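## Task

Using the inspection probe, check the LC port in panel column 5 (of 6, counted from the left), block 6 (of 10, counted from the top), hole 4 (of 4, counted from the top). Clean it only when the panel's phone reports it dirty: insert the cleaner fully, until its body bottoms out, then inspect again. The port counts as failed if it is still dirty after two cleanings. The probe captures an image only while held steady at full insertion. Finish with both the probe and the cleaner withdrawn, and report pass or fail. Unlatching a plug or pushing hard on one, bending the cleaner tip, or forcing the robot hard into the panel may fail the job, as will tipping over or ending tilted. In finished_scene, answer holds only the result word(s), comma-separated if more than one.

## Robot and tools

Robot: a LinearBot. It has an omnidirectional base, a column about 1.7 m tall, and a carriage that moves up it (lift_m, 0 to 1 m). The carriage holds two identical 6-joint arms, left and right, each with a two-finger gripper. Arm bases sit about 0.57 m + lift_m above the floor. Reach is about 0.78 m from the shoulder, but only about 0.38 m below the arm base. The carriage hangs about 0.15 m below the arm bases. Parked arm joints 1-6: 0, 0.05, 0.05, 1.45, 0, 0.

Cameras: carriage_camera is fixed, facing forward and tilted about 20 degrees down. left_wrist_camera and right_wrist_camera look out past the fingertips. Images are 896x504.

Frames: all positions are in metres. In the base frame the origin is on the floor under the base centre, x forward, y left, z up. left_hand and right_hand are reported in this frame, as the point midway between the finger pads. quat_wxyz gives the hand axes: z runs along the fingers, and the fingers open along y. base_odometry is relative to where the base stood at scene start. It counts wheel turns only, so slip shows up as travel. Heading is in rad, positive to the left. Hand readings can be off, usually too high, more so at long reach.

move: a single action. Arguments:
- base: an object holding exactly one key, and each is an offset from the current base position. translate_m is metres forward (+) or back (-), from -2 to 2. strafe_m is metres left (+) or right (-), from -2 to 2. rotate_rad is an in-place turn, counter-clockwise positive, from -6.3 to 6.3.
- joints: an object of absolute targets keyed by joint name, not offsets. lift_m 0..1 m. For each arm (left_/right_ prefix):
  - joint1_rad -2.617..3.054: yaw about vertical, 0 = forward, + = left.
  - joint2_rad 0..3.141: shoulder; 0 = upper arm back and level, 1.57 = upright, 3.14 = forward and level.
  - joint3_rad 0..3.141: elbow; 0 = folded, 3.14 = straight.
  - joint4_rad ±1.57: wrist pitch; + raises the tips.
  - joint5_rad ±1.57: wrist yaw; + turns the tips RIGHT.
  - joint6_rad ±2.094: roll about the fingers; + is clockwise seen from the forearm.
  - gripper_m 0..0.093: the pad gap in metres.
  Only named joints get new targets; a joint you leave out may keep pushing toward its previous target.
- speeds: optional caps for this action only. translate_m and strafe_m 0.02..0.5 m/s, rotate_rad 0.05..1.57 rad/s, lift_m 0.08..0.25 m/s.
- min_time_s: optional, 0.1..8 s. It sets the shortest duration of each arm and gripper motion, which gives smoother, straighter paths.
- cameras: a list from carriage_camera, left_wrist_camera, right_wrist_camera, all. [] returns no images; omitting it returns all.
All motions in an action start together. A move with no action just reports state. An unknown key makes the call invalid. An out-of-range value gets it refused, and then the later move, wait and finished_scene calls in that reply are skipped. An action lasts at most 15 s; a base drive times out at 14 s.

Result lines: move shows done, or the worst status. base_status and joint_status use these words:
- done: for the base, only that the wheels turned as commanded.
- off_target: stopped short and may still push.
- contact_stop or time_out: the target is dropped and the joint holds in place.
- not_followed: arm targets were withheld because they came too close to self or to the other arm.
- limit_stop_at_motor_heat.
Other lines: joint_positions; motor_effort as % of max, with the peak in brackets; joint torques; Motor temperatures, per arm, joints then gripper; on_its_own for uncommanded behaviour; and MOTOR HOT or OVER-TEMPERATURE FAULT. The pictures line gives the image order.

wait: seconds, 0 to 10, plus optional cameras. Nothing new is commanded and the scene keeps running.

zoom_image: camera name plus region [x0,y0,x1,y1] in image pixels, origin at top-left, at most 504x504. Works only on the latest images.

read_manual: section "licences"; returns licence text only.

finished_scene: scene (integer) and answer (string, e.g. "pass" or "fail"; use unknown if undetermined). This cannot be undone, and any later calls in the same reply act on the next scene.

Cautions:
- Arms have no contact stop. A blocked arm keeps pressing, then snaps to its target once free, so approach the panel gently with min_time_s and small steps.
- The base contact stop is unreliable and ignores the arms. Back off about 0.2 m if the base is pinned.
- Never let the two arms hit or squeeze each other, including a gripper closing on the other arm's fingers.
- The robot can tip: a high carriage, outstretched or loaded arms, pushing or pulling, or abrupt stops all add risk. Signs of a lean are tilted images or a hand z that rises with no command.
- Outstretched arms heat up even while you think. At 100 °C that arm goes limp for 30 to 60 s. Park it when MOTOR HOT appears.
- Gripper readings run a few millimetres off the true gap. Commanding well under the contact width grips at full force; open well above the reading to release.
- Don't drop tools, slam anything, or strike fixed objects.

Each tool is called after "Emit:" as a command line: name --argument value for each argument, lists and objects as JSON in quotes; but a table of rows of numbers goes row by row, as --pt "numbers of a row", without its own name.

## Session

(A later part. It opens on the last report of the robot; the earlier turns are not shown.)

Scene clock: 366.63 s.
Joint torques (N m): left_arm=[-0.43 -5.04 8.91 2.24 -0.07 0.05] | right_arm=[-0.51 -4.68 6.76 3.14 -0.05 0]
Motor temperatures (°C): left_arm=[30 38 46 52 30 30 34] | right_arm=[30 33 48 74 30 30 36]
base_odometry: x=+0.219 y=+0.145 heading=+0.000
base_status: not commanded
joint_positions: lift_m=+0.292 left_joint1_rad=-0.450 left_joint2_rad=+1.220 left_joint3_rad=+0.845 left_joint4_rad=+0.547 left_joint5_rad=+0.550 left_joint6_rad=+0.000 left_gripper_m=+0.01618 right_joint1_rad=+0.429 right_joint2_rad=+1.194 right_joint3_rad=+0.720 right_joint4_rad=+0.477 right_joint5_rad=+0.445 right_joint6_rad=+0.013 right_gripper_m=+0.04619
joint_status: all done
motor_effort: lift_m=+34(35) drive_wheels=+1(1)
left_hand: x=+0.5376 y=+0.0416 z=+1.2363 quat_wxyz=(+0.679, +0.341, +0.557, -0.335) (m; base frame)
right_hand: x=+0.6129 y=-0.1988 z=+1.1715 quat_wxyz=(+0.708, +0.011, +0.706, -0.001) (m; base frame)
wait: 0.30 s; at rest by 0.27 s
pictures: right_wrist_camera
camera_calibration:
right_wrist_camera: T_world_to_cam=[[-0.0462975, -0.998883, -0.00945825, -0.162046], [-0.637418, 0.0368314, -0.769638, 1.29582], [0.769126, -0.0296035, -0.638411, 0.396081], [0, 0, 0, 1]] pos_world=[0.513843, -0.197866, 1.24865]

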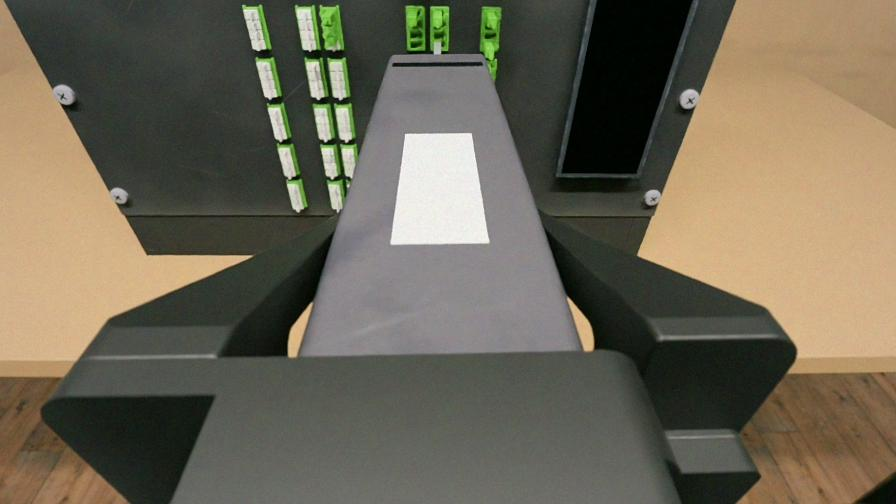

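Emit:
move --joints '{"right_joint1_rad": 0.4205}' --cameras '[]'

Emit:
move --joints '{"right_joint1_rad": 0.4195}' --cameras '["right_wrist_camera"]'

Emit:
zoom_image --camera "right_wrist_camera" --region '[420, 10, 460, 58]'

Scene clock: 370.17 s.
Joint torques (N m): left_arm=[-0.42 -5.03 8.88 2.23 -0.07 0.05] | right_arm=[-0.64 -4.62 6.72 3.13 -0.07 0.02]
Motor temperatures (°C): left_arm=[30 37 46 52 30 30 34] | right_arm=[30 33 48 75 30 30 36]
move: done
MOTOR HOT: joint 4 (wrist pitch) of the right arm reports 75 °C; the controller stops that arm at 100 °C. To cool a motor, set the load down, stop pushing, or move to a pose that needs little force.
base_odometry: x=+0.219 y=+0.145 heading=+0.000
base_status: not commanded
joint_positions: lift_m=+0.292 left_joint1_rad=-0.450 left_joint2_rad=+1.220 left_joint3_rad=+0.845 left_joint4_rad=+0.547 left_joint5_rad=+0.550 left_joint6_rad=+0.000 left_gripper_m=+0.01618 right_joint1_rad=+0.426 right_joint2_rad=+1.194 right_joint3_rad=+0.720 right_joint4_rad=+0.477 right_joint5_rad=+0.445 right_joint6_rad=+0.013 right_gripper_m=+0.04619
joint_status: all done
motor_effort: lift_m=+34(34) drive_wheels=+1(1)
left_hand: x=+0.5376 y=+0.0416 z=+1.2363 quat_wxyz=(+0.679, +0.341, +0.557, -0.335) (m; base frame)
right_hand: x=+0.6131 y=-0.1997 z=+1.1715 quat_wxyz=(+0.708, +0.011, +0.706, -0.002) (m; base frame)
pictures: none
No camera images: "cameras" was empty.

Scene clock: 370.47 s.
Joint torques (N m): left_arm=[-0.44 -5 8.9 2.25 -0.06 0.05] | right_arm=[-0.57 -4.62 6.84 3.15 -0.1 0.01]
Motor temperatures (°C): left_arm=[30 37 46 52 30 30 34] | right_arm=[30 33 48 75 30 30 36]
move: done
MOTOR HOT: still on. Joint 4 (wrist pitch) of the right arm reports 75 °C.
base_odometry: x=+0.219 y=+0.145 heading=+0.000
base_status: not commanded
joint_positions: lift_m=+0.292 left_joint1_rad=-0.450 left_joint2_rad=+1.220 left_joint3_rad=+0.845 left_joint4_rad=+0.547 left_joint5_rad=+0.550 left_joint6_rad=+0.000 left_gripper_m=+0.01618 right_joint1_rad=+0.426 right_joint2_rad=+1.194 right_joint3_rad=+0.720 right_joint4_rad=+0.477 right_joint5_rad=+0.445 right_joint6_rad=+0.013 right_gripper_m=+0.04619
joint_status: all done
motor_effort: lift_m=+33(35) drive_wheels=+1(1)
left_hand: x=+0.5376 y=+0.0416 z=+1.2363 quat_wxyz=(+0.679, +0.341, +0.557, -0.335) (m; base frame)
right_hand: x=+0.6131 y=-0.1997 z=+1.1715 quat_wxyz=(+0.708, +0.011, +0.706, -0.002) (m; base frame)
pictures: right_wrist_camera
camera_calibration:
right_wrist_camera: T_world_to_cam=[[-0.0485759, -0.998775, -0.00943018, -0.161574], [-0.637308, 0.0382627, -0.769659, 1.2963], [0.769077, -0.031377, -0.638386, 0.395471], [0, 0, 0, 1]] pos_world=[0.514144, -0.198567, 1.24865]

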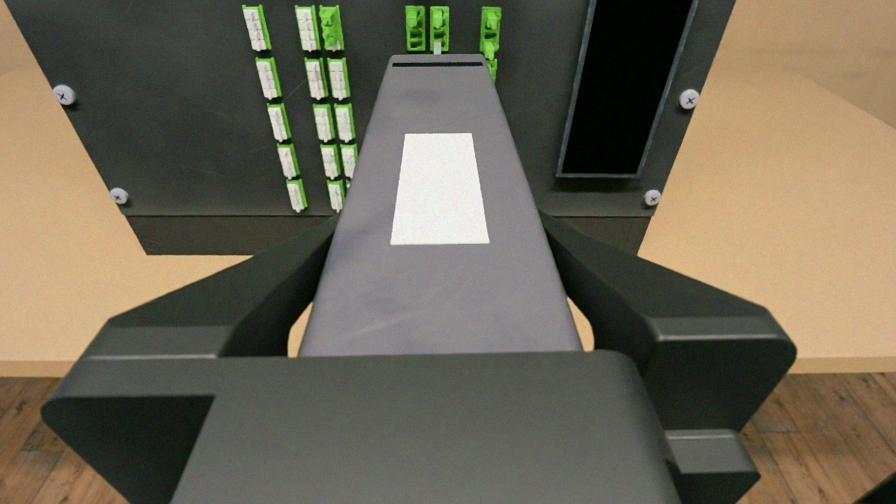

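Scaled by 10.500 from the camera's 896x504 image, which has a finer 1280x720 frame.

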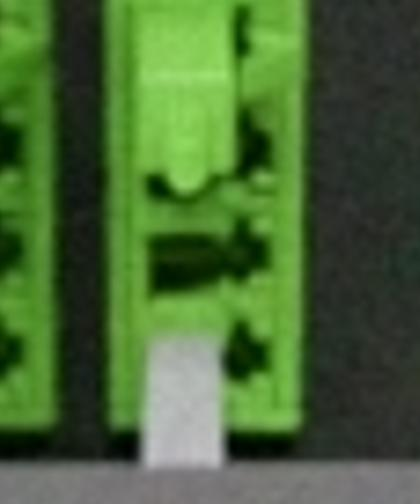

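Emit:
move --joints '{"right_joint1_rad": 0.418}' --cameras '["right_wrist_camera"]'

Emit:
zoom_image --camera "right_wrist_camera" --region '[420, 10, 460, 58]'

Scene clock: 372.40 s.
Joint torques (N m): left_arm=[-0.43 -4.98 8.9 2.24 -0.06 0.05] | right_arm=[-0.68 -4.67 6.68 3.14 -0.07 0]
Motor temperatures (°C): left_arm=[30 37 46 52 30 30 34] | right_arm=[30 33 48 75 30 30 36]
move: done
MOTOR HOT: still on. Joint 4 (wrist pitch) of the right arm reports 75 °C.
base_odometry: x=+0.219 y=+0.145 heading=+0.000
base_status: not commanded
joint_positions: lift_m=+0.292 left_joint1_rad=-0.450 left_joint2_rad=+1.220 left_joint3_rad=+0.845 left_joint4_rad=+0.547 left_joint5_rad=+0.550 left_joint6_rad=+0.000 left_gripper_m=+0.01618 right_joint1_rad=+0.425 right_joint2_rad=+1.194 right_joint3_rad=+0.720 right_joint4_rad=+0.477 right_joint5_rad=+0.444 right_joint6_rad=+0.013 right_gripper_m=+0.04619
joint_status: all done
motor_effort: lift_m=+34(34) drive_wheels=+1(1)
left_hand: x=+0.5376 y=+0.0416 z=+1.2363 quat_wxyz=(+0.679, +0.341, +0.557, -0.335) (m; base frame)
right_hand: x=+0.6132 y=-0.1999 z=+1.1715 quat_wxyz=(+0.708, +0.011, +0.706, -0.002) (m; base frame)
pictures: right_wrist_camera
camera_calibration:
right_wrist_camera: T_world_to_cam=[[-0.0482149, -0.998792, -0.00945822, -0.161923], [-0.637325, 0.0380541, -0.769655, 1.29633], [0.769085, -0.0310809, -0.63839, 0.395448], [0, 0, 0, 1]] pos_world=[0.514244, -0.198767, 1.24865]

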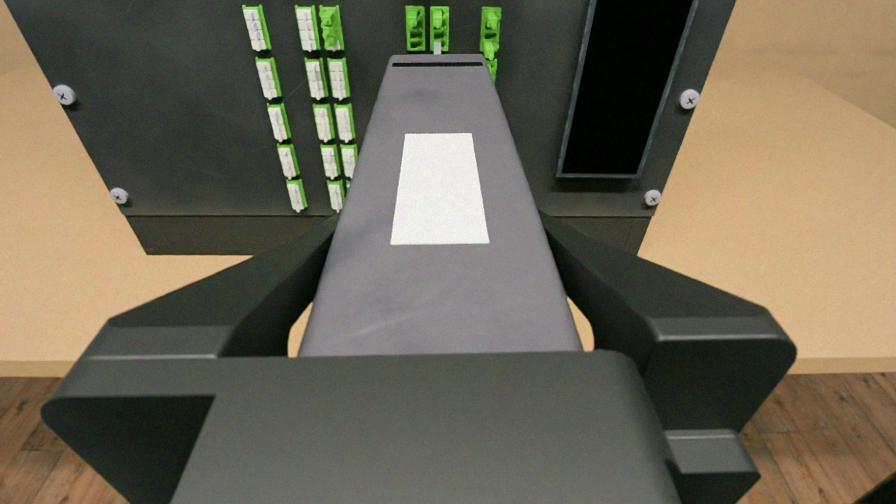

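Scaled by 10.500 from the camera's 896x504 image, which has a finer 1280x720 frame.

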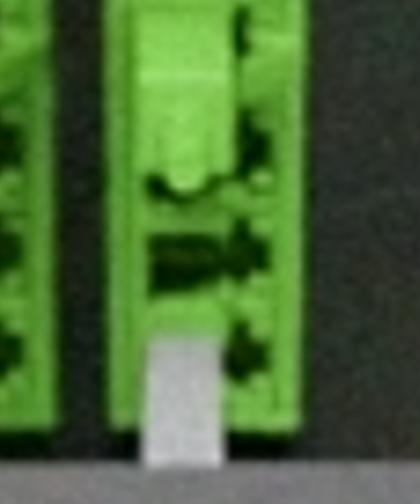

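Emit:
move --base '{"translate_m": -0.003}' --speeds '{"translate_m": 0.02}' --cameras '["right_wrist_camera"]'

Emit:
zoom_image --camera "right_wrist_camera" --region '[420, 10, 460, 58]'

Scene clock: 392.60 s.
Joint torques (N m): left_arm=[-0.43 -5.04 8.88 2.25 -0.08 0.05] | right_arm=[-0.66 -4.79 6.79 3.13 -0.07 -0.01]
Motor temperatures (°C): left_arm=[30 37 47 52 30 30 34] | right_arm=[30 34 49 77 30 30 36]
move: done
MOTOR HOT: still on. Joint 4 (wrist pitch) of the right arm reports 77 °C.
base_odometry: x=+0.216 y=+0.145 heading=-0.001
base_status: done
joint_positions: lift_m=+0.292 left_joint1_rad=-0.450 left_joint2_rad=+1.220 left_joint3_rad=+0.845 left_joint4_rad=+0.547 left_joint5_rad=+0.550 left_joint6_rad=+0.000 left_gripper_m=+0.01618 right_joint1_rad=+0.425 right_joint2_rad=+1.195 right_joint3_rad=+0.720 right_joint4_rad=+0.477 right_joint5_rad=+0.444 right_joint6_rad=+0.013 right_gripper_m=+0.04619
joint_status: not commanded
motor_effort: lift_m=+34(35) drive_wheels=+0(10)
left_hand: x=+0.5374 y=+0.0414 z=+1.2363 quat_wxyz=(+0.679, +0.341, +0.557, -0.335) (m; base frame)
right_hand: x=+0.6133 y=-0.1998 z=+1.1711 quat_wxyz=(+0.708, +0.011, +0.706, -0.002) (m; base frame)
pictures: right_wrist_camera
camera_calibration:
right_wrist_camera: T_world_to_cam=[[-0.0482071, -0.998798, -0.00891043, -0.162604], [-0.638102, 0.0376587, -0.76903, 1.29577], [0.768441, -0.031387, -0.63915, 0.396321], [0, 0, 0, 1]] pos_world=[0.514445, -0.198767, 1.24834]

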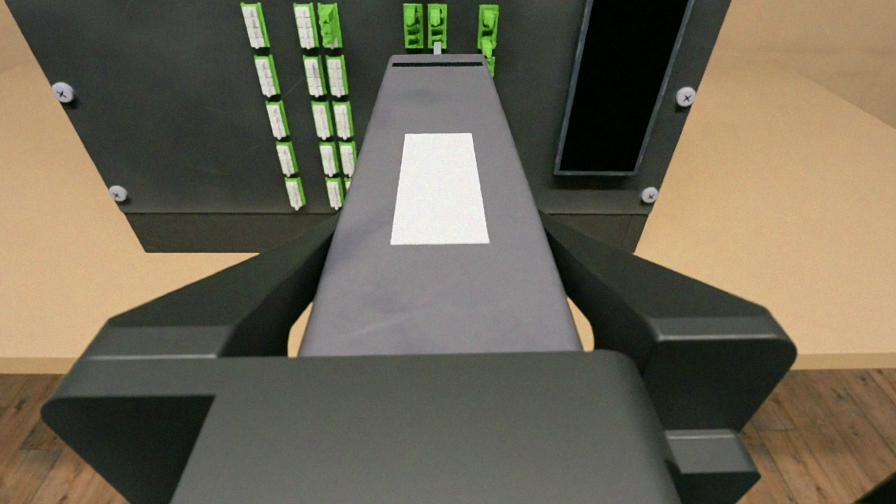

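Scaled by 10.500 from the camera's 896x504 image, which has a finer 1280x720 frame.

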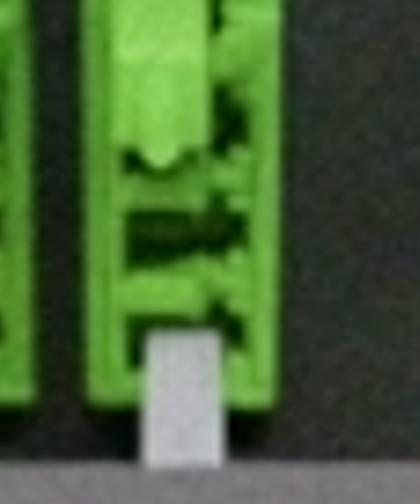

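Emit:
move --joints '{"right_joint1_rad": 0.420, "right_joint4_rad": 0.54}' --cameras '[]'

Emit:
wait --seconds 0.4 --cameras '["right_wrist_camera"]'

Emit:
zoom_image --camera "right_wrist_camera" --region '[420, 10, 460, 58]'

Scene clock: 398.63 s.
Joint torques (N m): left_arm=[-0.38 -5.04 8.87 2.25 -0.07 0.04] | right_arm=[-0.39 -4.75 6.67 3.16 -0.05 0.02]
Motor temperatures (°C): left_arm=[30 37 47 52 30 30 34] | right_arm=[30 33 49 77 30 30 36]
move: off_target
MOTOR HOT: still on. Joint 4 (wrist pitch) of the right arm reports 77 °C.
base_odometry: x=+0.216 y=+0.145 heading=-0.001
base_status: not commanded
joint_positions: lift_m=+0.292 left_joint1_rad=-0.450 left_joint2_rad=+1.220 left_joint3_rad=+0.845 left_joint4_rad=+0.547 left_joint5_rad=+0.550 left_joint6_rad=+0.000 left_gripper_m=+0.01618 right_joint1_rad=+0.425 right_joint2_rad=+1.195 right_joint3_rad=+0.720 right_joint4_rad=+0.477 right_joint5_rad=+0.444 right_joint6_rad=+0.013 right_gripper_m=+0.04619
joint_status: right_joint4_rad off_target (ended at +0.477, target +0.540); the others done
motor_effort: lift_m=+34(35) drive_wheels=+0(0)
left_hand: x=+0.5374 y=+0.0414 z=+1.2363 quat_wxyz=(+0.679, +0.341, +0.557, -0.335) (m; base frame)
right_hand: x=+0.6133 y=-0.1998 z=+1.1711 quat_wxyz=(+0.708, +0.011, +0.706, -0.002) (m; base frame)
pictures: none
No camera images: "cameras" was empty.

Scene clock: 399.03 s.
Joint torques (N m): left_arm=[-0.4 -5.03 8.88 2.24 -0.06 0.05] | right_arm=[-0.43 -4.77 6.75 3.16 -0.07 -0.01]
Motor temperatures (°C): left_arm=[30 37 47 52 30 30 34] | right_arm=[30 33 49 77 30 30 36]
MOTOR HOT: still on. Joint 4 (wrist pitch) of the right arm reports 77 °C.
base_odometry: x=+0.216 y=+0.145 heading=-0.001
base_status: not commanded
joint_positions: lift_m=+0.292 left_joint1_rad=-0.450 left_joint2_rad=+1.220 left_joint3_rad=+0.845 left_joint4_rad=+0.547 left_joint5_rad=+0.550 left_joint6_rad=+0.000 left_gripper_m=+0.01618 right_joint1_rad=+0.425 right_joint2_rad=+1.195 right_joint3_rad=+0.720 right_joint4_rad=+0.477 right_joint5_rad=+0.444 right_joint6_rad=+0.013 right_gripper_m=+0.04619
joint_status: right_joint4_rad off_target (ended at +0.477, target +0.540); the others done
motor_effort: lift_m=+35(35) drive_wheels=+0(0)
left_hand: x=+0.5374 y=+0.0414 z=+1.2363 quat_wxyz=(+0.679, +0.341, +0.557, -0.335) (m; base frame)
right_hand: x=+0.6133 y=-0.1998 z=+1.1711 quat_wxyz=(+0.708, +0.011, +0.706, -0.002) (m; base frame)
wait: 0.40 s; at rest by 0.27 s
pictures: right_wrist_camera
camera_calibration:
right_wrist_camera: T_world_to_cam=[[-0.0482071, -0.998798, -0.00891043, -0.162604], [-0.638102, 0.0376587, -0.76903, 1.29577], [0.768441, -0.031387, -0.63915, 0.396321], [0, 0, 0, 1]] pos_world=[0.514445, -0.198767, 1.24834]

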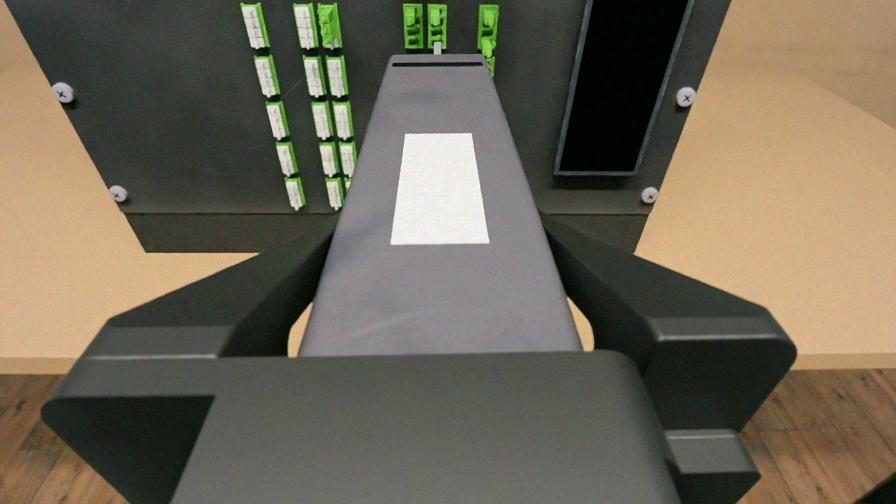

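Scaled by 10.500 from the camera's 896x504 image, which has a finer 1280x720 frame.

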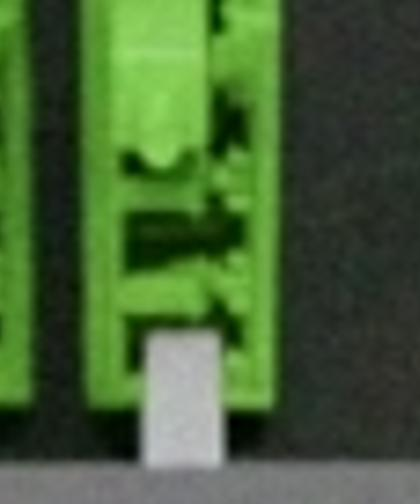

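Emit:
move --joints '{"right_joint1_rad": 0.431}' --cameras '[]'

Emit:
wait --seconds 0.4 --cameras '["right_wrist_camera"]'

Emit:
zoom_image --camera "right_wrist_camera" --region '[420, 10, 460, 58]'

Scene clock: 403.77 s.
Joint torques (N m): left_arm=[-0.42 -5.01 8.9 2.25 -0.07 0.04] | right_arm=[0.47 -4.79 6.79 3.16 -0.06 0.04]
Motor temperatures (°C): left_arm=[30 37 47 52 30 30 34] | right_arm=[30 33 49 77 30 30 36]
move: done
MOTOR HOT: still on. Joint 4 (wrist pitch) of the right arm reports 77 °C.
base_odometry: x=+0.216 y=+0.145 heading=-0.001
base_status: not commanded
joint_positions: lift_m=+0.292 left_joint1_rad=-0.450 left_joint2_rad=+1.220 left_joint3_rad=+0.845 left_joint4_rad=+0.547 left_joint5_rad=+0.550 left_joint6_rad=+0.000 left_gripper_m=+0.01618 right_joint1_rad=+0.425 right_joint2_rad=+1.195 right_joint3_rad=+0.720 right_joint4_rad=+0.477 right_joint5_rad=+0.444 right_joint6_rad=+0.013 right_gripper_m=+0.04619
joint_status: all done
motor_effort: lift_m=+34(35) drive_wheels=+0(0)
left_hand: x=+0.5374 y=+0.0414 z=+1.2363 quat_wxyz=(+0.679, +0.341, +0.557, -0.335) (m; base frame)
right_hand: x=+0.6133 y=-0.1998 z=+1.1711 quat_wxyz=(+0.708, +0.011, +0.706, -0.002) (m; base frame)
pictures: none
No camera images: "cameras" was empty.

Scene clock: 404.17 s.
Joint torques (N m): left_arm=[-0.4 -5.03 8.88 2.24 -0.08 0.05] | right_arm=[0.5 -4.81 6.69 3.15 -0.05 -0.02]
Motor temperatures (°C): left_arm=[30 37 47 52 30 30 34] | right_arm=[30 33 49 77 30 30 36]
MOTOR HOT: still on. Joint 4 (wrist pitch) of the right arm reports 77 °C.
base_odometry: x=+0.216 y=+0.145 heading=-0.001
base_status: not commanded
joint_positions: lift_m=+0.292 left_joint1_rad=-0.450 left_joint2_rad=+1.220 left_joint3_rad=+0.845 left_joint4_rad=+0.547 left_joint5_rad=+0.550 left_joint6_rad=+0.000 left_gripper_m=+0.01618 right_joint1_rad=+0.425 right_joint2_rad=+1.195 right_joint3_rad=+0.720 right_joint4_rad=+0.477 right_joint5_rad=+0.444 right_joint6_rad=+0.013 right_gripper_m=+0.04619
joint_status: all done
motor_effort: lift_m=+34(35) drive_wheels=+0(0)
left_hand: x=+0.5374 y=+0.0414 z=+1.2363 quat_wxyz=(+0.679, +0.341, +0.557, -0.335) (m; base frame)
right_hand: x=+0.6133 y=-0.1998 z=+1.1711 quat_wxyz=(+0.708, +0.011, +0.706, -0.002) (m; base frame)
wait: 0.40 s; at rest by 0.27 s
pictures: right_wrist_camera
camera_calibration:
right_wrist_camera: T_world_to_cam=[[-0.0482071, -0.998798, -0.00891043, -0.162604], [-0.638102, 0.0376587, -0.76903, 1.29577], [0.768441, -0.031387, -0.63915, 0.396321], [0, 0, 0, 1]] pos_world=[0.514445, -0.198767, 1.24834]

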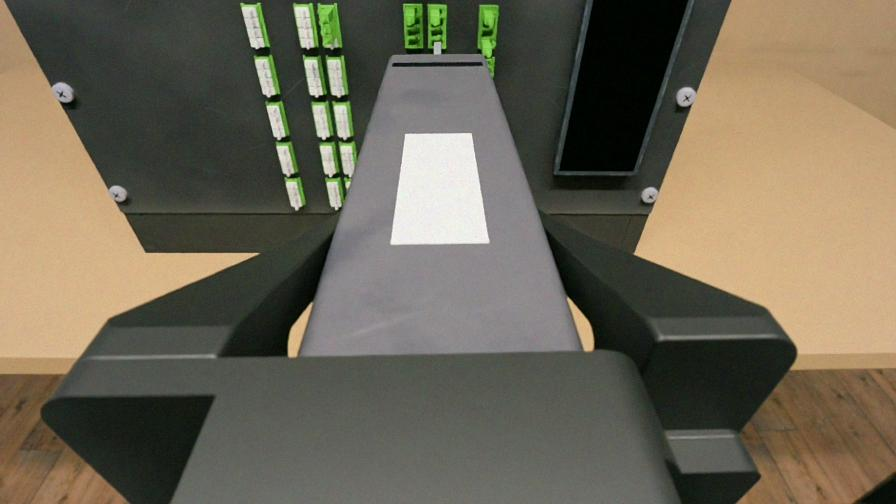

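Scaled by 10.500 from the camera's 896x504 image, which has a finer 1280x720 frame.

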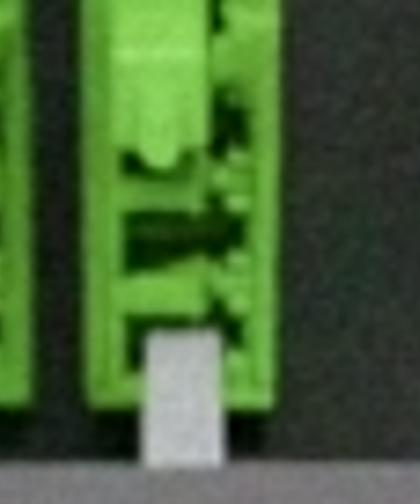

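Emit:
move --joints '{"right_joint1_rad": 0.434}' --cameras '[]'

Emit:
wait --seconds 0.4 --cameras '["right_wrist_camera"]'

Emit:
zoom_image --camera "right_wrist_camera" --region '[420, 10, 460, 58]'

Scene clock: 406.50 s.
Joint torques (N m): left_arm=[-0.43 -5.04 8.88 2.24 -0.07 0.05] | right_arm=[0.35 -4.78 6.75 3.13 -0.06 0.01]
Motor temperatures (°C): left_arm=[30 37 47 52 30 30 34] | right_arm=[30 33 49 77 30 30 36]
move: done
MOTOR HOT: still on. Joint 4 (wrist pitch) of the right arm reports 77 °C.
base_odometry: x=+0.216 y=+0.145 heading=-0.001
base_status: not commanded
joint_positions: lift_m=+0.292 left_joint1_rad=-0.450 left_joint2_rad=+1.220 left_joint3_rad=+0.845 left_joint4_rad=+0.547 left_joint5_rad=+0.550 left_joint6_rad=+0.000 left_gripper_m=+0.01618 right_joint1_rad=+0.428 right_joint2_rad=+1.195 right_joint3_rad=+0.720 right_joint4_rad=+0.477 right_joint5_rad=+0.444 right_joint6_rad=+0.013 right_gripper_m=+0.04619
joint_status: all done
motor_effort: lift_m=+35(35) drive_wheels=+0(0)
left_hand: x=+0.5374 y=+0.0414 z=+1.2363 quat_wxyz=(+0.679, +0.341, +0.557, -0.335) (m; base frame)
right_hand: x=+0.6130 y=-0.1986 z=+1.1711 quat_wxyz=(+0.708, +0.010, +0.707, -0.001) (m; base frame)
pictures: none
No camera images: "cameras" was empty.

Scene clock: 406.90 s.
Joint torques (N m): left_arm=[-0.42 -5.01 8.85 2.24 -0.07 0.04] | right_arm=[0.43 -4.77 6.76 3.15 -0.06 -0.01]
Motor temperatures (°C): left_arm=[30 37 47 52 30 30 34] | right_arm=[30 33 49 77 30 30 36]
MOTOR HOT: still on. Joint 4 (wrist pitch) of the right arm reports 77 °C.
base_odometry: x=+0.216 y=+0.145 heading=-0.001
base_status: not commanded
joint_positions: lift_m=+0.292 left_joint1_rad=-0.450 left_joint2_rad=+1.220 left_joint3_rad=+0.845 left_joint4_rad=+0.547 left_joint5_rad=+0.550 left_joint6_rad=+0.000 left_gripper_m=+0.01618 right_joint1_rad=+0.428 right_joint2_rad=+1.195 right_joint3_rad=+0.720 right_joint4_rad=+0.477 right_joint5_rad=+0.444 right_joint6_rad=+0.013 right_gripper_m=+0.04619
joint_status: all done
motor_effort: lift_m=+35(35) drive_wheels=+0(0)
left_hand: x=+0.5374 y=+0.0414 z=+1.2363 quat_wxyz=(+0.679, +0.341, +0.557, -0.335) (m; base frame)
right_hand: x=+0.6130 y=-0.1986 z=+1.1711 quat_wxyz=(+0.708, +0.010, +0.707, -0.001) (m; base frame)
wait: 0.40 s; at rest by 0.27 s
pictures: right_wrist_camera
camera_calibration:
right_wrist_camera: T_world_to_cam=[[-0.0452273, -0.998937, -0.00886367, -0.163237], [-0.638244, 0.0357202, -0.769005, 1.2952], [0.768504, -0.0291228, -0.639181, 0.397037], [0, 0, 0, 1]] pos_world=[0.514144, -0.197765, 1.24834]

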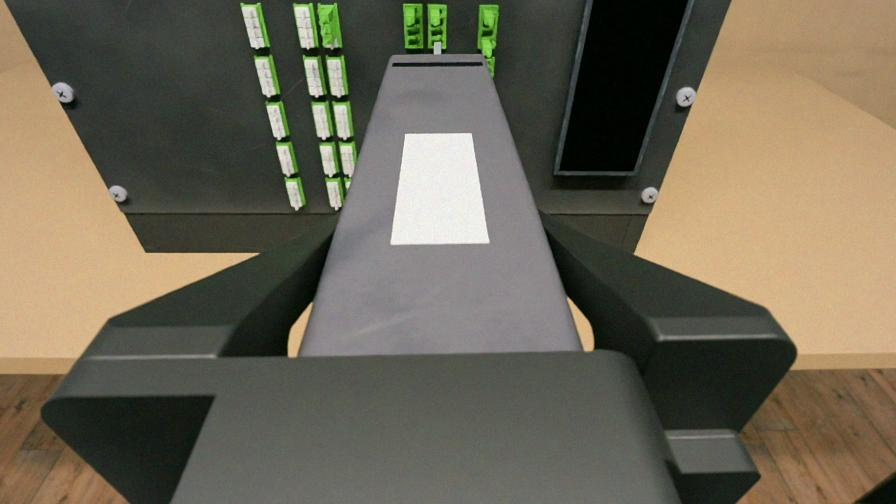

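Scaled by 10.500 from the camera's 896x504 image, which has a finer 1280x720 frame.

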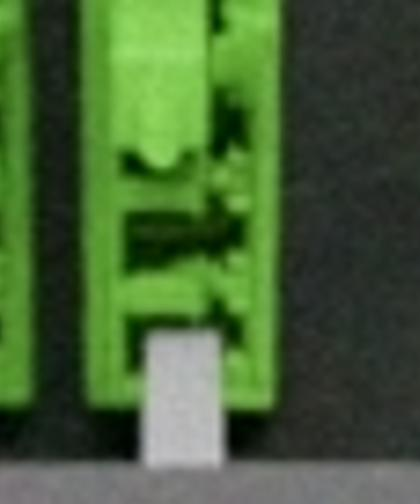

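Emit:
move --joints '{"right_joint1_rad": 0.437}' --cameras '[]'

Emit:
wait --seconds 0.4 --cameras '["right_wrist_camera"]'

Emit:
zoom_image --camera "right_wrist_camera" --region '[420, 10, 460, 58]'

Scene clock: 409.73 s.
Joint torques (N m): left_arm=[-0.39 -5.01 8.9 2.25 -0.08 0.04] | right_arm=[0.51 -4.78 6.72 3.14 -0.08 0.02]
Motor temperatures (°C): left_arm=[30 37 47 52 30 30 34] | right_arm=[30 33 49 78 30 30 36]
move: done
MOTOR HOT: still on. Joint 4 (wrist pitch) of the right arm reports 78 °C.
base_odometry: x=+0.216 y=+0.145 heading=-0.001
base_status: not commanded
joint_positions: lift_m=+0.292 left_joint1_rad=-0.450 left_joint2_rad=+1.220 left_joint3_rad=+0.845 left_joint4_rad=+0.547 left_joint5_rad=+0.550 left_joint6_rad=+0.000 left_gripper_m=+0.01618 right_joint1_rad=+0.431 right_joint2_rad=+1.195 right_joint3_rad=+0.720 right_joint4_rad=+0.477 right_joint5_rad=+0.444 right_joint6_rad=+0.013 right_gripper_m=+0.04619
joint_status: all done
motor_effort: lift_m=+34(36) drive_wheels=+0(0)
left_hand: x=+0.5374 y=+0.0414 z=+1.2363 quat_wxyz=(+0.679, +0.341, +0.557, -0.335) (m; base frame)
right_hand: x=+0.6127 y=-0.1974 z=+1.1711 quat_wxyz=(+0.708, +0.009, +0.707, +0.000) (m; base frame)
pictures: none
No camera images: "cameras" was empty.

Scene clock: 410.13 s.
Joint torques (N m): left_arm=[-0.4 -5.05 8.9 2.24 -0.07 0.04] | right_arm=[0.47 -4.78 6.8 3.14 -0.04 -0.02]
Motor temperatures (°C): left_arm=[30 37 47 52 30 30 34] | right_arm=[30 33 49 78 30 30 36]
MOTOR HOT: still on. Joint 4 (wrist pitch) of the right arm reports 78 °C.
base_odometry: x=+0.216 y=+0.145 heading=-0.001
base_status: not commanded
joint_positions: lift_m=+0.292 left_joint1_rad=-0.450 left_joint2_rad=+1.220 left_joint3_rad=+0.845 left_joint4_rad=+0.547 left_joint5_rad=+0.550 left_joint6_rad=+0.000 left_gripper_m=+0.01618 right_joint1_rad=+0.431 right_joint2_rad=+1.195 right_joint3_rad=+0.720 right_joint4_rad=+0.477 right_joint5_rad=+0.444 right_joint6_rad=+0.013 right_gripper_m=+0.04619
joint_status: all done
motor_effort: lift_m=+34(36) drive_wheels=+0(0)
left_hand: x=+0.5374 y=+0.0414 z=+1.2363 quat_wxyz=(+0.679, +0.341, +0.557, -0.335) (m; base frame)
right_hand: x=+0.6127 y=-0.1974 z=+1.1711 quat_wxyz=(+0.708, +0.009, +0.707, +0.000) (m; base frame)
wait: 0.40 s; at rest by 0.27 s
pictures: right_wrist_camera
camera_calibration:
right_wrist_camera: T_world_to_cam=[[-0.0421664, -0.999071, -0.00888242, -0.163926], [-0.638332, 0.0337783, -0.76902, 1.29465], [0.768606, -0.0267569, -0.639163, 0.397686], [0, 0, 0, 1]] pos_world=[0.513843, -0.196864, 1.24834]

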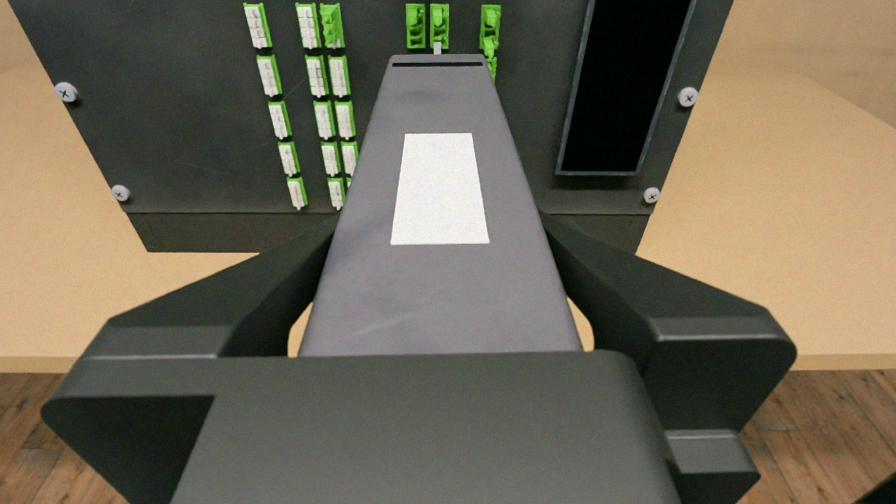

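Scaled by 10.500 from the camera's 896x504 image, which has a finer 1280x720 frame.

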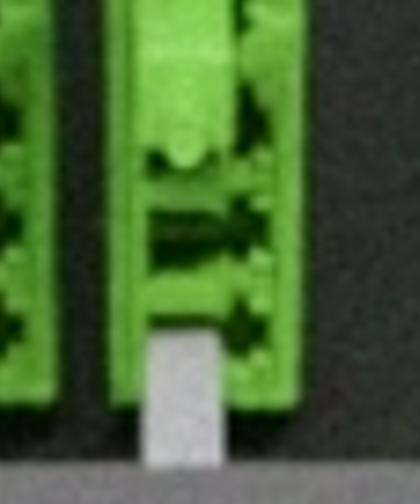

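Emit:
move --joints '{"right_joint5_rad": 0.446}' --cameras '[]'

Emit:
wait --seconds 0.4 --cameras '["right_wrist_camera"]'

Emit:
zoom_image --camera "right_wrist_camera" --region '[420, 10, 460, 58]'

Scene clock: 414.80 s.
Joint torques (N m): left_arm=[-0.4 -5.03 8.91 2.24 -0.08 0.04] | right_arm=[0.59 -4.71 6.67 3.17 -0.01 0.01]
Motor temperatures (°C): left_arm=[30 37 47 52 30 30 34] | right_arm=[30 33 49 78 30 30 36]
move: done
MOTOR HOT: still on. Joint 4 (wrist pitch) of the right arm reports 78 °C.
base_odometry: x=+0.216 y=+0.145 heading=-0.001
base_status: not commanded
joint_positions: lift_m=+0.292 left_joint1_rad=-0.450 left_joint2_rad=+1.220 left_joint3_rad=+0.845 left_joint4_rad=+0.547 left_joint5_rad=+0.550 left_joint6_rad=+0.000 left_gripper_m=+0.01618 right_joint1_rad=+0.431 right_joint2_rad=+1.195 right_joint3_rad=+0.720 right_joint4_rad=+0.477 right_joint5_rad=+0.444 right_joint6_rad=+0.013 right_gripper_m=+0.04619
joint_status: all done
motor_effort: lift_m=+34(35) drive_wheels=+0(0)
left_hand: x=+0.5374 y=+0.0414 z=+1.2363 quat_wxyz=(+0.679, +0.341, +0.557, -0.335) (m; base frame)
right_hand: x=+0.6127 y=-0.1974 z=+1.1711 quat_wxyz=(+0.708, +0.009, +0.707, +0.000) (m; base frame)
pictures: none
No camera images: "cameras" was empty.

Scene clock: 415.20 s.
Joint torques (N m): left_arm=[-0.43 -5.04 8.9 2.24 -0.07 0.04] | right_arm=[0.46 -4.79 6.71 3.17 0.01 -0.01]
Motor temperatures (°C): left_arm=[30 37 47 52 30 30 34] | right_arm=[30 33 49 78 30 30 36]
MOTOR HOT: still on. Joint 4 (wrist pitch) of the right arm reports 78 °C.
base_odometry: x=+0.216 y=+0.145 heading=-0.001
base_status: not commanded
joint_positions: lift_m=+0.292 left_joint1_rad=-0.450 left_joint2_rad=+1.220 left_joint3_rad=+0.845 left_joint4_rad=+0.547 left_joint5_rad=+0.550 left_joint6_rad=+0.000 left_gripper_m=+0.01618 right_joint1_rad=+0.431 right_joint2_rad=+1.195 right_joint3_rad=+0.720 right_joint4_rad=+0.477 right_joint5_rad=+0.444 right_joint6_rad=+0.013 right_gripper_m=+0.04619
joint_status: all done
motor_effort: lift_m=+34(35) drive_wheels=+0(0)
left_hand: x=+0.5374 y=+0.0414 z=+1.2363 quat_wxyz=(+0.679, +0.341, +0.557, -0.335) (m; base frame)
right_hand: x=+0.6127 y=-0.1974 z=+1.1711 quat_wxyz=(+0.708, +0.009, +0.707, +0.000) (m; base frame)
wait: 0.40 s; at rest by 0.27 s
pictures: right_wrist_camera
camera_calibration:
right_wrist_camera: T_world_to_cam=[[-0.0421664, -0.999071, -0.00888242, -0.163926], [-0.638332, 0.0337783, -0.76902, 1.29465], [0.768606, -0.0267569, -0.639163, 0.397686], [0, 0, 0, 1]] pos_world=[0.513843, -0.196864, 1.24834]

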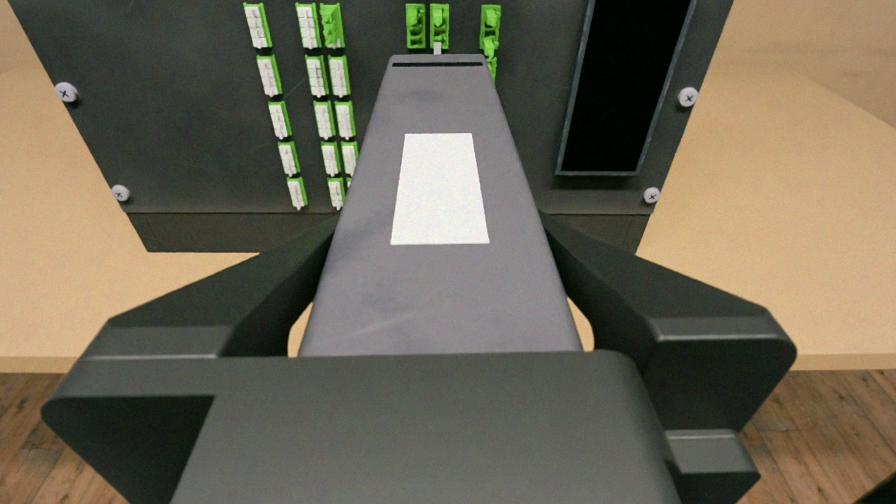

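Scaled by 10.500 from the camera's 896x504 image, which has a finer 1280x720 frame.

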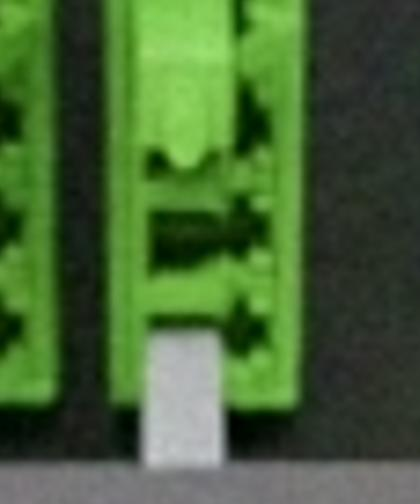

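Emit:
move --joints '{"right_joint5_rad": 0.449}' --cameras '[]'

Emit:
wait --seconds 0.4 --cameras '["right_wrist_camera"]'

Emit:
zoom_image --camera "right_wrist_camera" --region '[420, 10, 460, 58]'

Scene clock: 417.60 s.
Joint torques (N m): left_arm=[-0.43 -5.03 8.88 2.25 -0.07 0.05] | right_arm=[0.53 -4.66 6.82 3.14 0.06 0.01]
Motor temperatures (°C): left_arm=[30 37 47 52 30 30 34] | right_arm=[30 33 49 78 30 30 36]
move: done
MOTOR HOT: still on. Joint 4 (wrist pitch) of the right arm reports 78 °C.
base_odometry: x=+0.216 y=+0.145 heading=-0.001
base_status: not commanded
joint_positions: lift_m=+0.292 left_joint1_rad=-0.450 left_joint2_rad=+1.220 left_joint3_rad=+0.845 left_joint4_rad=+0.547 left_joint5_rad=+0.550 left_joint6_rad=+0.000 left_gripper_m=+0.01618 right_joint1_rad=+0.431 right_joint2_rad=+1.195 right_joint3_rad=+0.720 right_joint4_rad=+0.477 right_joint5_rad=+0.444 right_joint6_rad=+0.013 right_gripper_m=+0.04619
joint_status: all done
motor_effort: lift_m=+34(35) drive_wheels=+0(0)
left_hand: x=+0.5374 y=+0.0414 z=+1.2363 quat_wxyz=(+0.679, +0.341, +0.557, -0.335) (m; base frame)
right_hand: x=+0.6127 y=-0.1974 z=+1.1711 quat_wxyz=(+0.708, +0.009, +0.707, +0.000) (m; base frame)
pictures: none
No camera images: "cameras" was empty.

Scene clock: 418.00 s.
Joint torques (N m): left_arm=[-0.39 -5.04 8.85 2.25 -0.07 0.05] | right_arm=[0.47 -4.68 6.74 3.15 0.05 0.01]
Motor temperatures (°C): left_arm=[30 37 47 52 30 30 34] | right_arm=[30 33 49 78 30 30 36]
MOTOR HOT: still on. Joint 4 (wrist pitch) of the right arm reports 78 °C.
base_odometry: x=+0.216 y=+0.145 heading=-0.001
base_status: not commanded
joint_positions: lift_m=+0.292 left_joint1_rad=-0.450 left_joint2_rad=+1.220 left_joint3_rad=+0.845 left_joint4_rad=+0.547 left_joint5_rad=+0.550 left_joint6_rad=+0.000 left_gripper_m=+0.01618 right_joint1_rad=+0.431 right_joint2_rad=+1.195 right_joint3_rad=+0.720 right_joint4_rad=+0.477 right_joint5_rad=+0.444 right_joint6_rad=+0.013 right_gripper_m=+0.04619
joint_status: all done
motor_effort: lift_m=+34(35) drive_wheels=+0(0)
left_hand: x=+0.5374 y=+0.0414 z=+1.2363 quat_wxyz=(+0.679, +0.341, +0.557, -0.335) (m; base frame)
right_hand: x=+0.6127 y=-0.1974 z=+1.1711 quat_wxyz=(+0.708, +0.009, +0.707, +0.000) (m; base frame)
wait: 0.40 s; at rest by 0.27 s
pictures: right_wrist_camera
camera_calibration:
right_wrist_camera: T_world_to_cam=[[-0.0421664, -0.999071, -0.00888242, -0.163926], [-0.638332, 0.0337783, -0.76902, 1.29465], [0.768606, -0.0267569, -0.639163, 0.397686], [0, 0, 0, 1]] pos_world=[0.513843, -0.196864, 1.24834]

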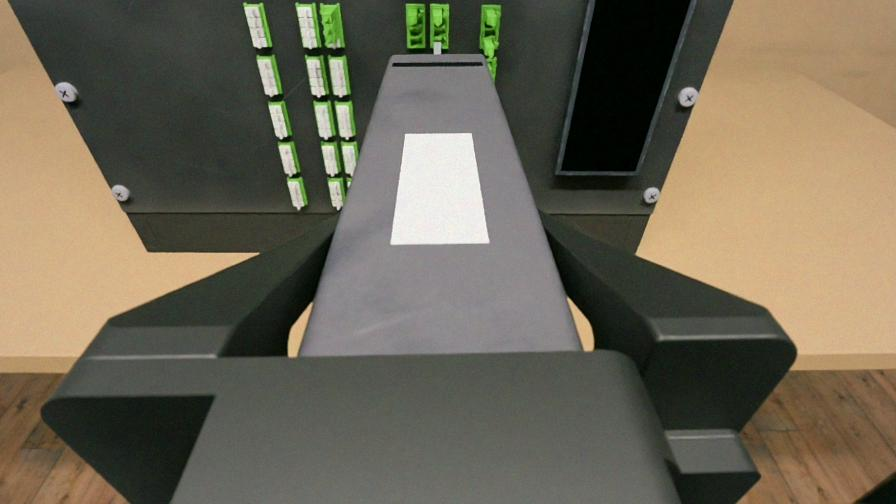

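Scaled by 10.500 from the camera's 896x504 image, which has a finer 1280x720 frame.

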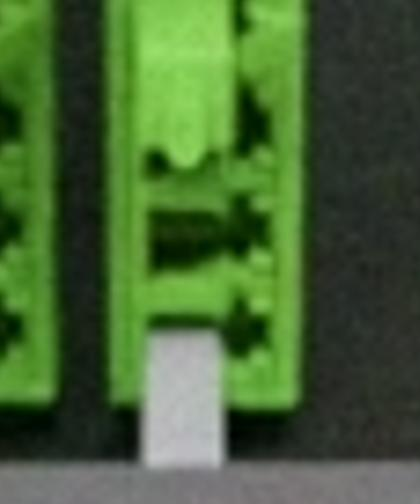

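Emit:
move --base '{"translate_m": 0.0035}' --speeds '{"translate_m": 0.02}' --cameras '[]'

Emit:
wait --seconds 0.4 --cameras '["right_wrist_camera"]'

Emit:
zoom_image --camera "right_wrist_camera" --region '[420, 10, 460, 58]'

Scene clock: 421.10 s.
Joint torques (N m): left_arm=[-0.38 -5.03 8.9 2.25 -0.06 0.05] | right_arm=[0.35 -4.83 6.68 3.14 0.02 0.01]
Motor temperatures (°C): left_arm=[30 37 47 52 30 30 34] | right_arm=[30 33 49 78 30 30 36]
move: done
MOTOR HOT: still on. Joint 4 (wrist pitch) of the right arm reports 78 °C.
base_odometry: x=+0.219 y=+0.145 heading=+0.000
base_status: done
joint_positions: lift_m=+0.292 left_joint1_rad=-0.450 left_joint2_rad=+1.220 left_joint3_rad=+0.845 left_joint4_rad=+0.547 left_joint5_rad=+0.550 left_joint6_rad=+0.000 left_gripper_m=+0.01618 right_joint1_rad=+0.431 right_joint2_rad=+1.195 right_joint3_rad=+0.720 right_joint4_rad=+0.479 right_joint5_rad=+0.444 right_joint6_rad=+0.013 right_gripper_m=+0.04619
joint_status: not commanded
motor_effort: lift_m=+35(35) drive_wheels=+0(13)
left_hand: x=+0.5375 y=+0.0415 z=+1.2363 quat_wxyz=(+0.679, +0.341, +0.557, -0.335) (m; base frame)
right_hand: x=+0.6127 y=-0.1975 z=+1.1716 quat_wxyz=(+0.708, +0.010, +0.706, +0.000) (m; base frame)
pictures: none
No camera images: "cameras" was empty.

Scene clock: 421.50 s.
Joint torques (N m): left_arm=[-0.39 -5.01 8.9 2.25 -0.08 0.05] | right_arm=[0.58 -4.78 6.65 3.15 0.04 0]
Motor temperatures (°C): left_arm=[30 37 47 52 30 30 34] | right_arm=[30 33 49 78 30 30 36]
MOTOR HOT: still on. Joint 4 (wrist pitch) of the right arm reports 78 °C.
base_odometry: x=+0.219 y=+0.145 heading=+0.000
base_status: done
joint_positions: lift_m=+0.292 left_joint1_rad=-0.450 left_joint2_rad=+1.220 left_joint3_rad=+0.845 left_joint4_rad=+0.547 left_joint5_rad=+0.550 left_joint6_rad=+0.000 left_gripper_m=+0.01618 right_joint1_rad=+0.431 right_joint2_rad=+1.195 right_joint3_rad=+0.720 right_joint4_rad=+0.479 right_joint5_rad=+0.444 right_joint6_rad=+0.013 right_gripper_m=+0.04619
joint_status: not commanded
motor_effort: lift_m=+34(35) drive_wheels=+0(13)
left_hand: x=+0.5375 y=+0.0415 z=+1.2363 quat_wxyz=(+0.679, +0.341, +0.557, -0.335) (m; base frame)
right_hand: x=+0.6127 y=-0.1975 z=+1.1716 quat_wxyz=(+0.708, +0.010, +0.706, +0.000) (m; base frame)
wait: 0.40 s; at rest by 0.27 s
pictures: right_wrist_camera
camera_calibration:
right_wrist_camera: T_world_to_cam=[[-0.0429176, -0.999031, -0.00974986, -0.162656], [-0.637027, 0.0348814, -0.770052, 1.2956], [0.769646, -0.0268378, -0.637907, 0.395909], [0, 0, 0, 1]] pos_world=[0.513641, -0.197065, 1.24865]

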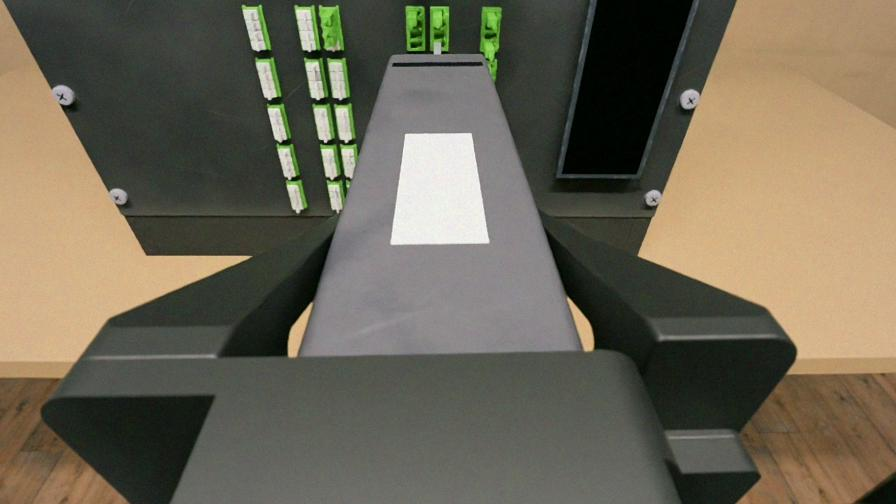

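Scaled by 10.500 from the camera's 896x504 image, which has a finer 1280x720 frame.

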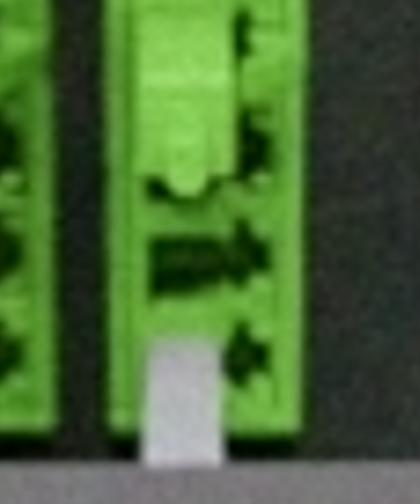

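Emit:
move --base '{"translate_m": 0.002}' --speeds '{"translate_m": 0.02}' --cameras '[]'

Emit:
wait --seconds 0.4 --cameras '["right_wrist_camera"]'

Emit:
zoom_image --camera "right_wrist_camera" --region '[420, 10, 460, 58]'

Scene clock: 425.33 s.
Joint torques (N m): left_arm=[-0.35 -5.04 8.91 2.25 -0.06 0.05] | right_arm=[0.55 -5.11 6.72 3.1 0.05 -0.01]
Motor temperatures (°C): left_arm=[30 37 47 52 30 30 34] | right_arm=[30 33 49 78 30 30 36]
move: done
MOTOR HOT: still on. Joint 4 (wrist pitch) of the right arm reports 78 °C.
base_odometry: x=+0.221 y=+0.145 heading=+0.000
base_status: done
joint_positions: lift_m=+0.292 left_joint1_rad=-0.450 left_joint2_rad=+1.220 left_joint3_rad=+0.845 left_joint4_rad=+0.546 left_joint5_rad=+0.549 left_joint6_rad=+0.000 left_gripper_m=+0.01618 right_joint1_rad=+0.431 right_joint2_rad=+1.197 right_joint3_rad=+0.720 right_joint4_rad=+0.481 right_joint5_rad=+0.447 right_joint6_rad=+0.014 right_gripper_m=+0.04619
joint_status: not commanded
motor_effort: lift_m=+34(35) drive_wheels=-1(10)
left_hand: x=+0.5377 y=+0.0416 z=+1.2361 quat_wxyz=(+0.679, +0.341, +0.558, -0.335) (m; base frame)
right_hand: x=+0.6130 y=-0.1978 z=+1.1712 quat_wxyz=(+0.708, +0.011, +0.706, +0.000) (m; base frame)
pictures: none
No camera images: "cameras" was empty.

Scene clock: 425.73 s.
Joint torques (N m): left_arm=[-0.44 -5.03 8.9 2.25 -0.06 0.04] | right_arm=[0.53 -5.07 6.74 3.12 -0.02 -0.01]
Motor temperatures (°C): left_arm=[30 37 47 52 30 30 34] | right_arm=[30 33 49 78 30 30 36]
MOTOR HOT: still on. Joint 4 (wrist pitch) of the right arm reports 78 °C.
base_odometry: x=+0.221 y=+0.145 heading=+0.000
base_status: done
joint_positions: lift_m=+0.292 left_joint1_rad=-0.450 left_joint2_rad=+1.220 left_joint3_rad=+0.845 left_joint4_rad=+0.546 left_joint5_rad=+0.549 left_joint6_rad=+0.000 left_gripper_m=+0.01618 right_joint1_rad=+0.431 right_joint2_rad=+1.197 right_joint3_rad=+0.720 right_joint4_rad=+0.481 right_joint5_rad=+0.447 right_joint6_rad=+0.014 right_gripper_m=+0.04619
joint_status: not commanded
motor_effort: lift_m=+33(35) drive_wheels=-1(10)
left_hand: x=+0.5377 y=+0.0416 z=+1.2361 quat_wxyz=(+0.679, +0.341, +0.558, -0.335) (m; base frame)
right_hand: x=+0.6130 y=-0.1978 z=+1.1712 quat_wxyz=(+0.708, +0.011, +0.706, +0.000) (m; base frame)
wait: 0.40 s; at rest by 0.27 s
pictures: right_wrist_camera
camera_calibration:
right_wrist_camera: T_world_to_cam=[[-0.045183, -0.998917, -0.0111271, -0.159839], [-0.637185, 0.0373961, -0.769803, 1.29582], [0.769385, -0.027692, -0.638184, 0.395654], [0, 0, 0, 1]] pos_world=[0.514042, -0.197168, 1.24825]

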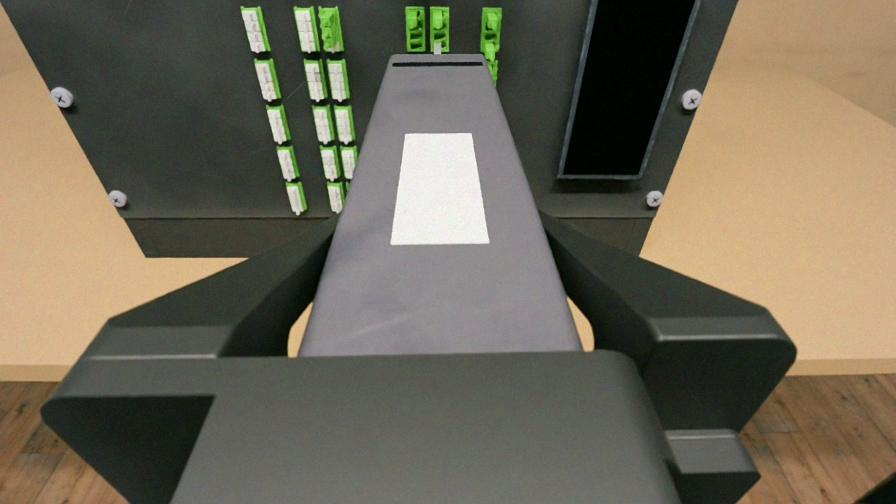

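Scaled by 10.500 from the camera's 896x504 image, which has a finer 1280x720 frame.

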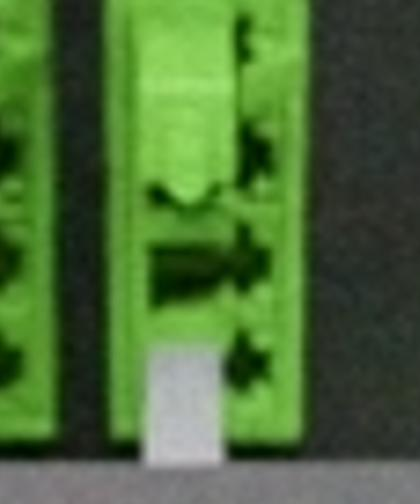

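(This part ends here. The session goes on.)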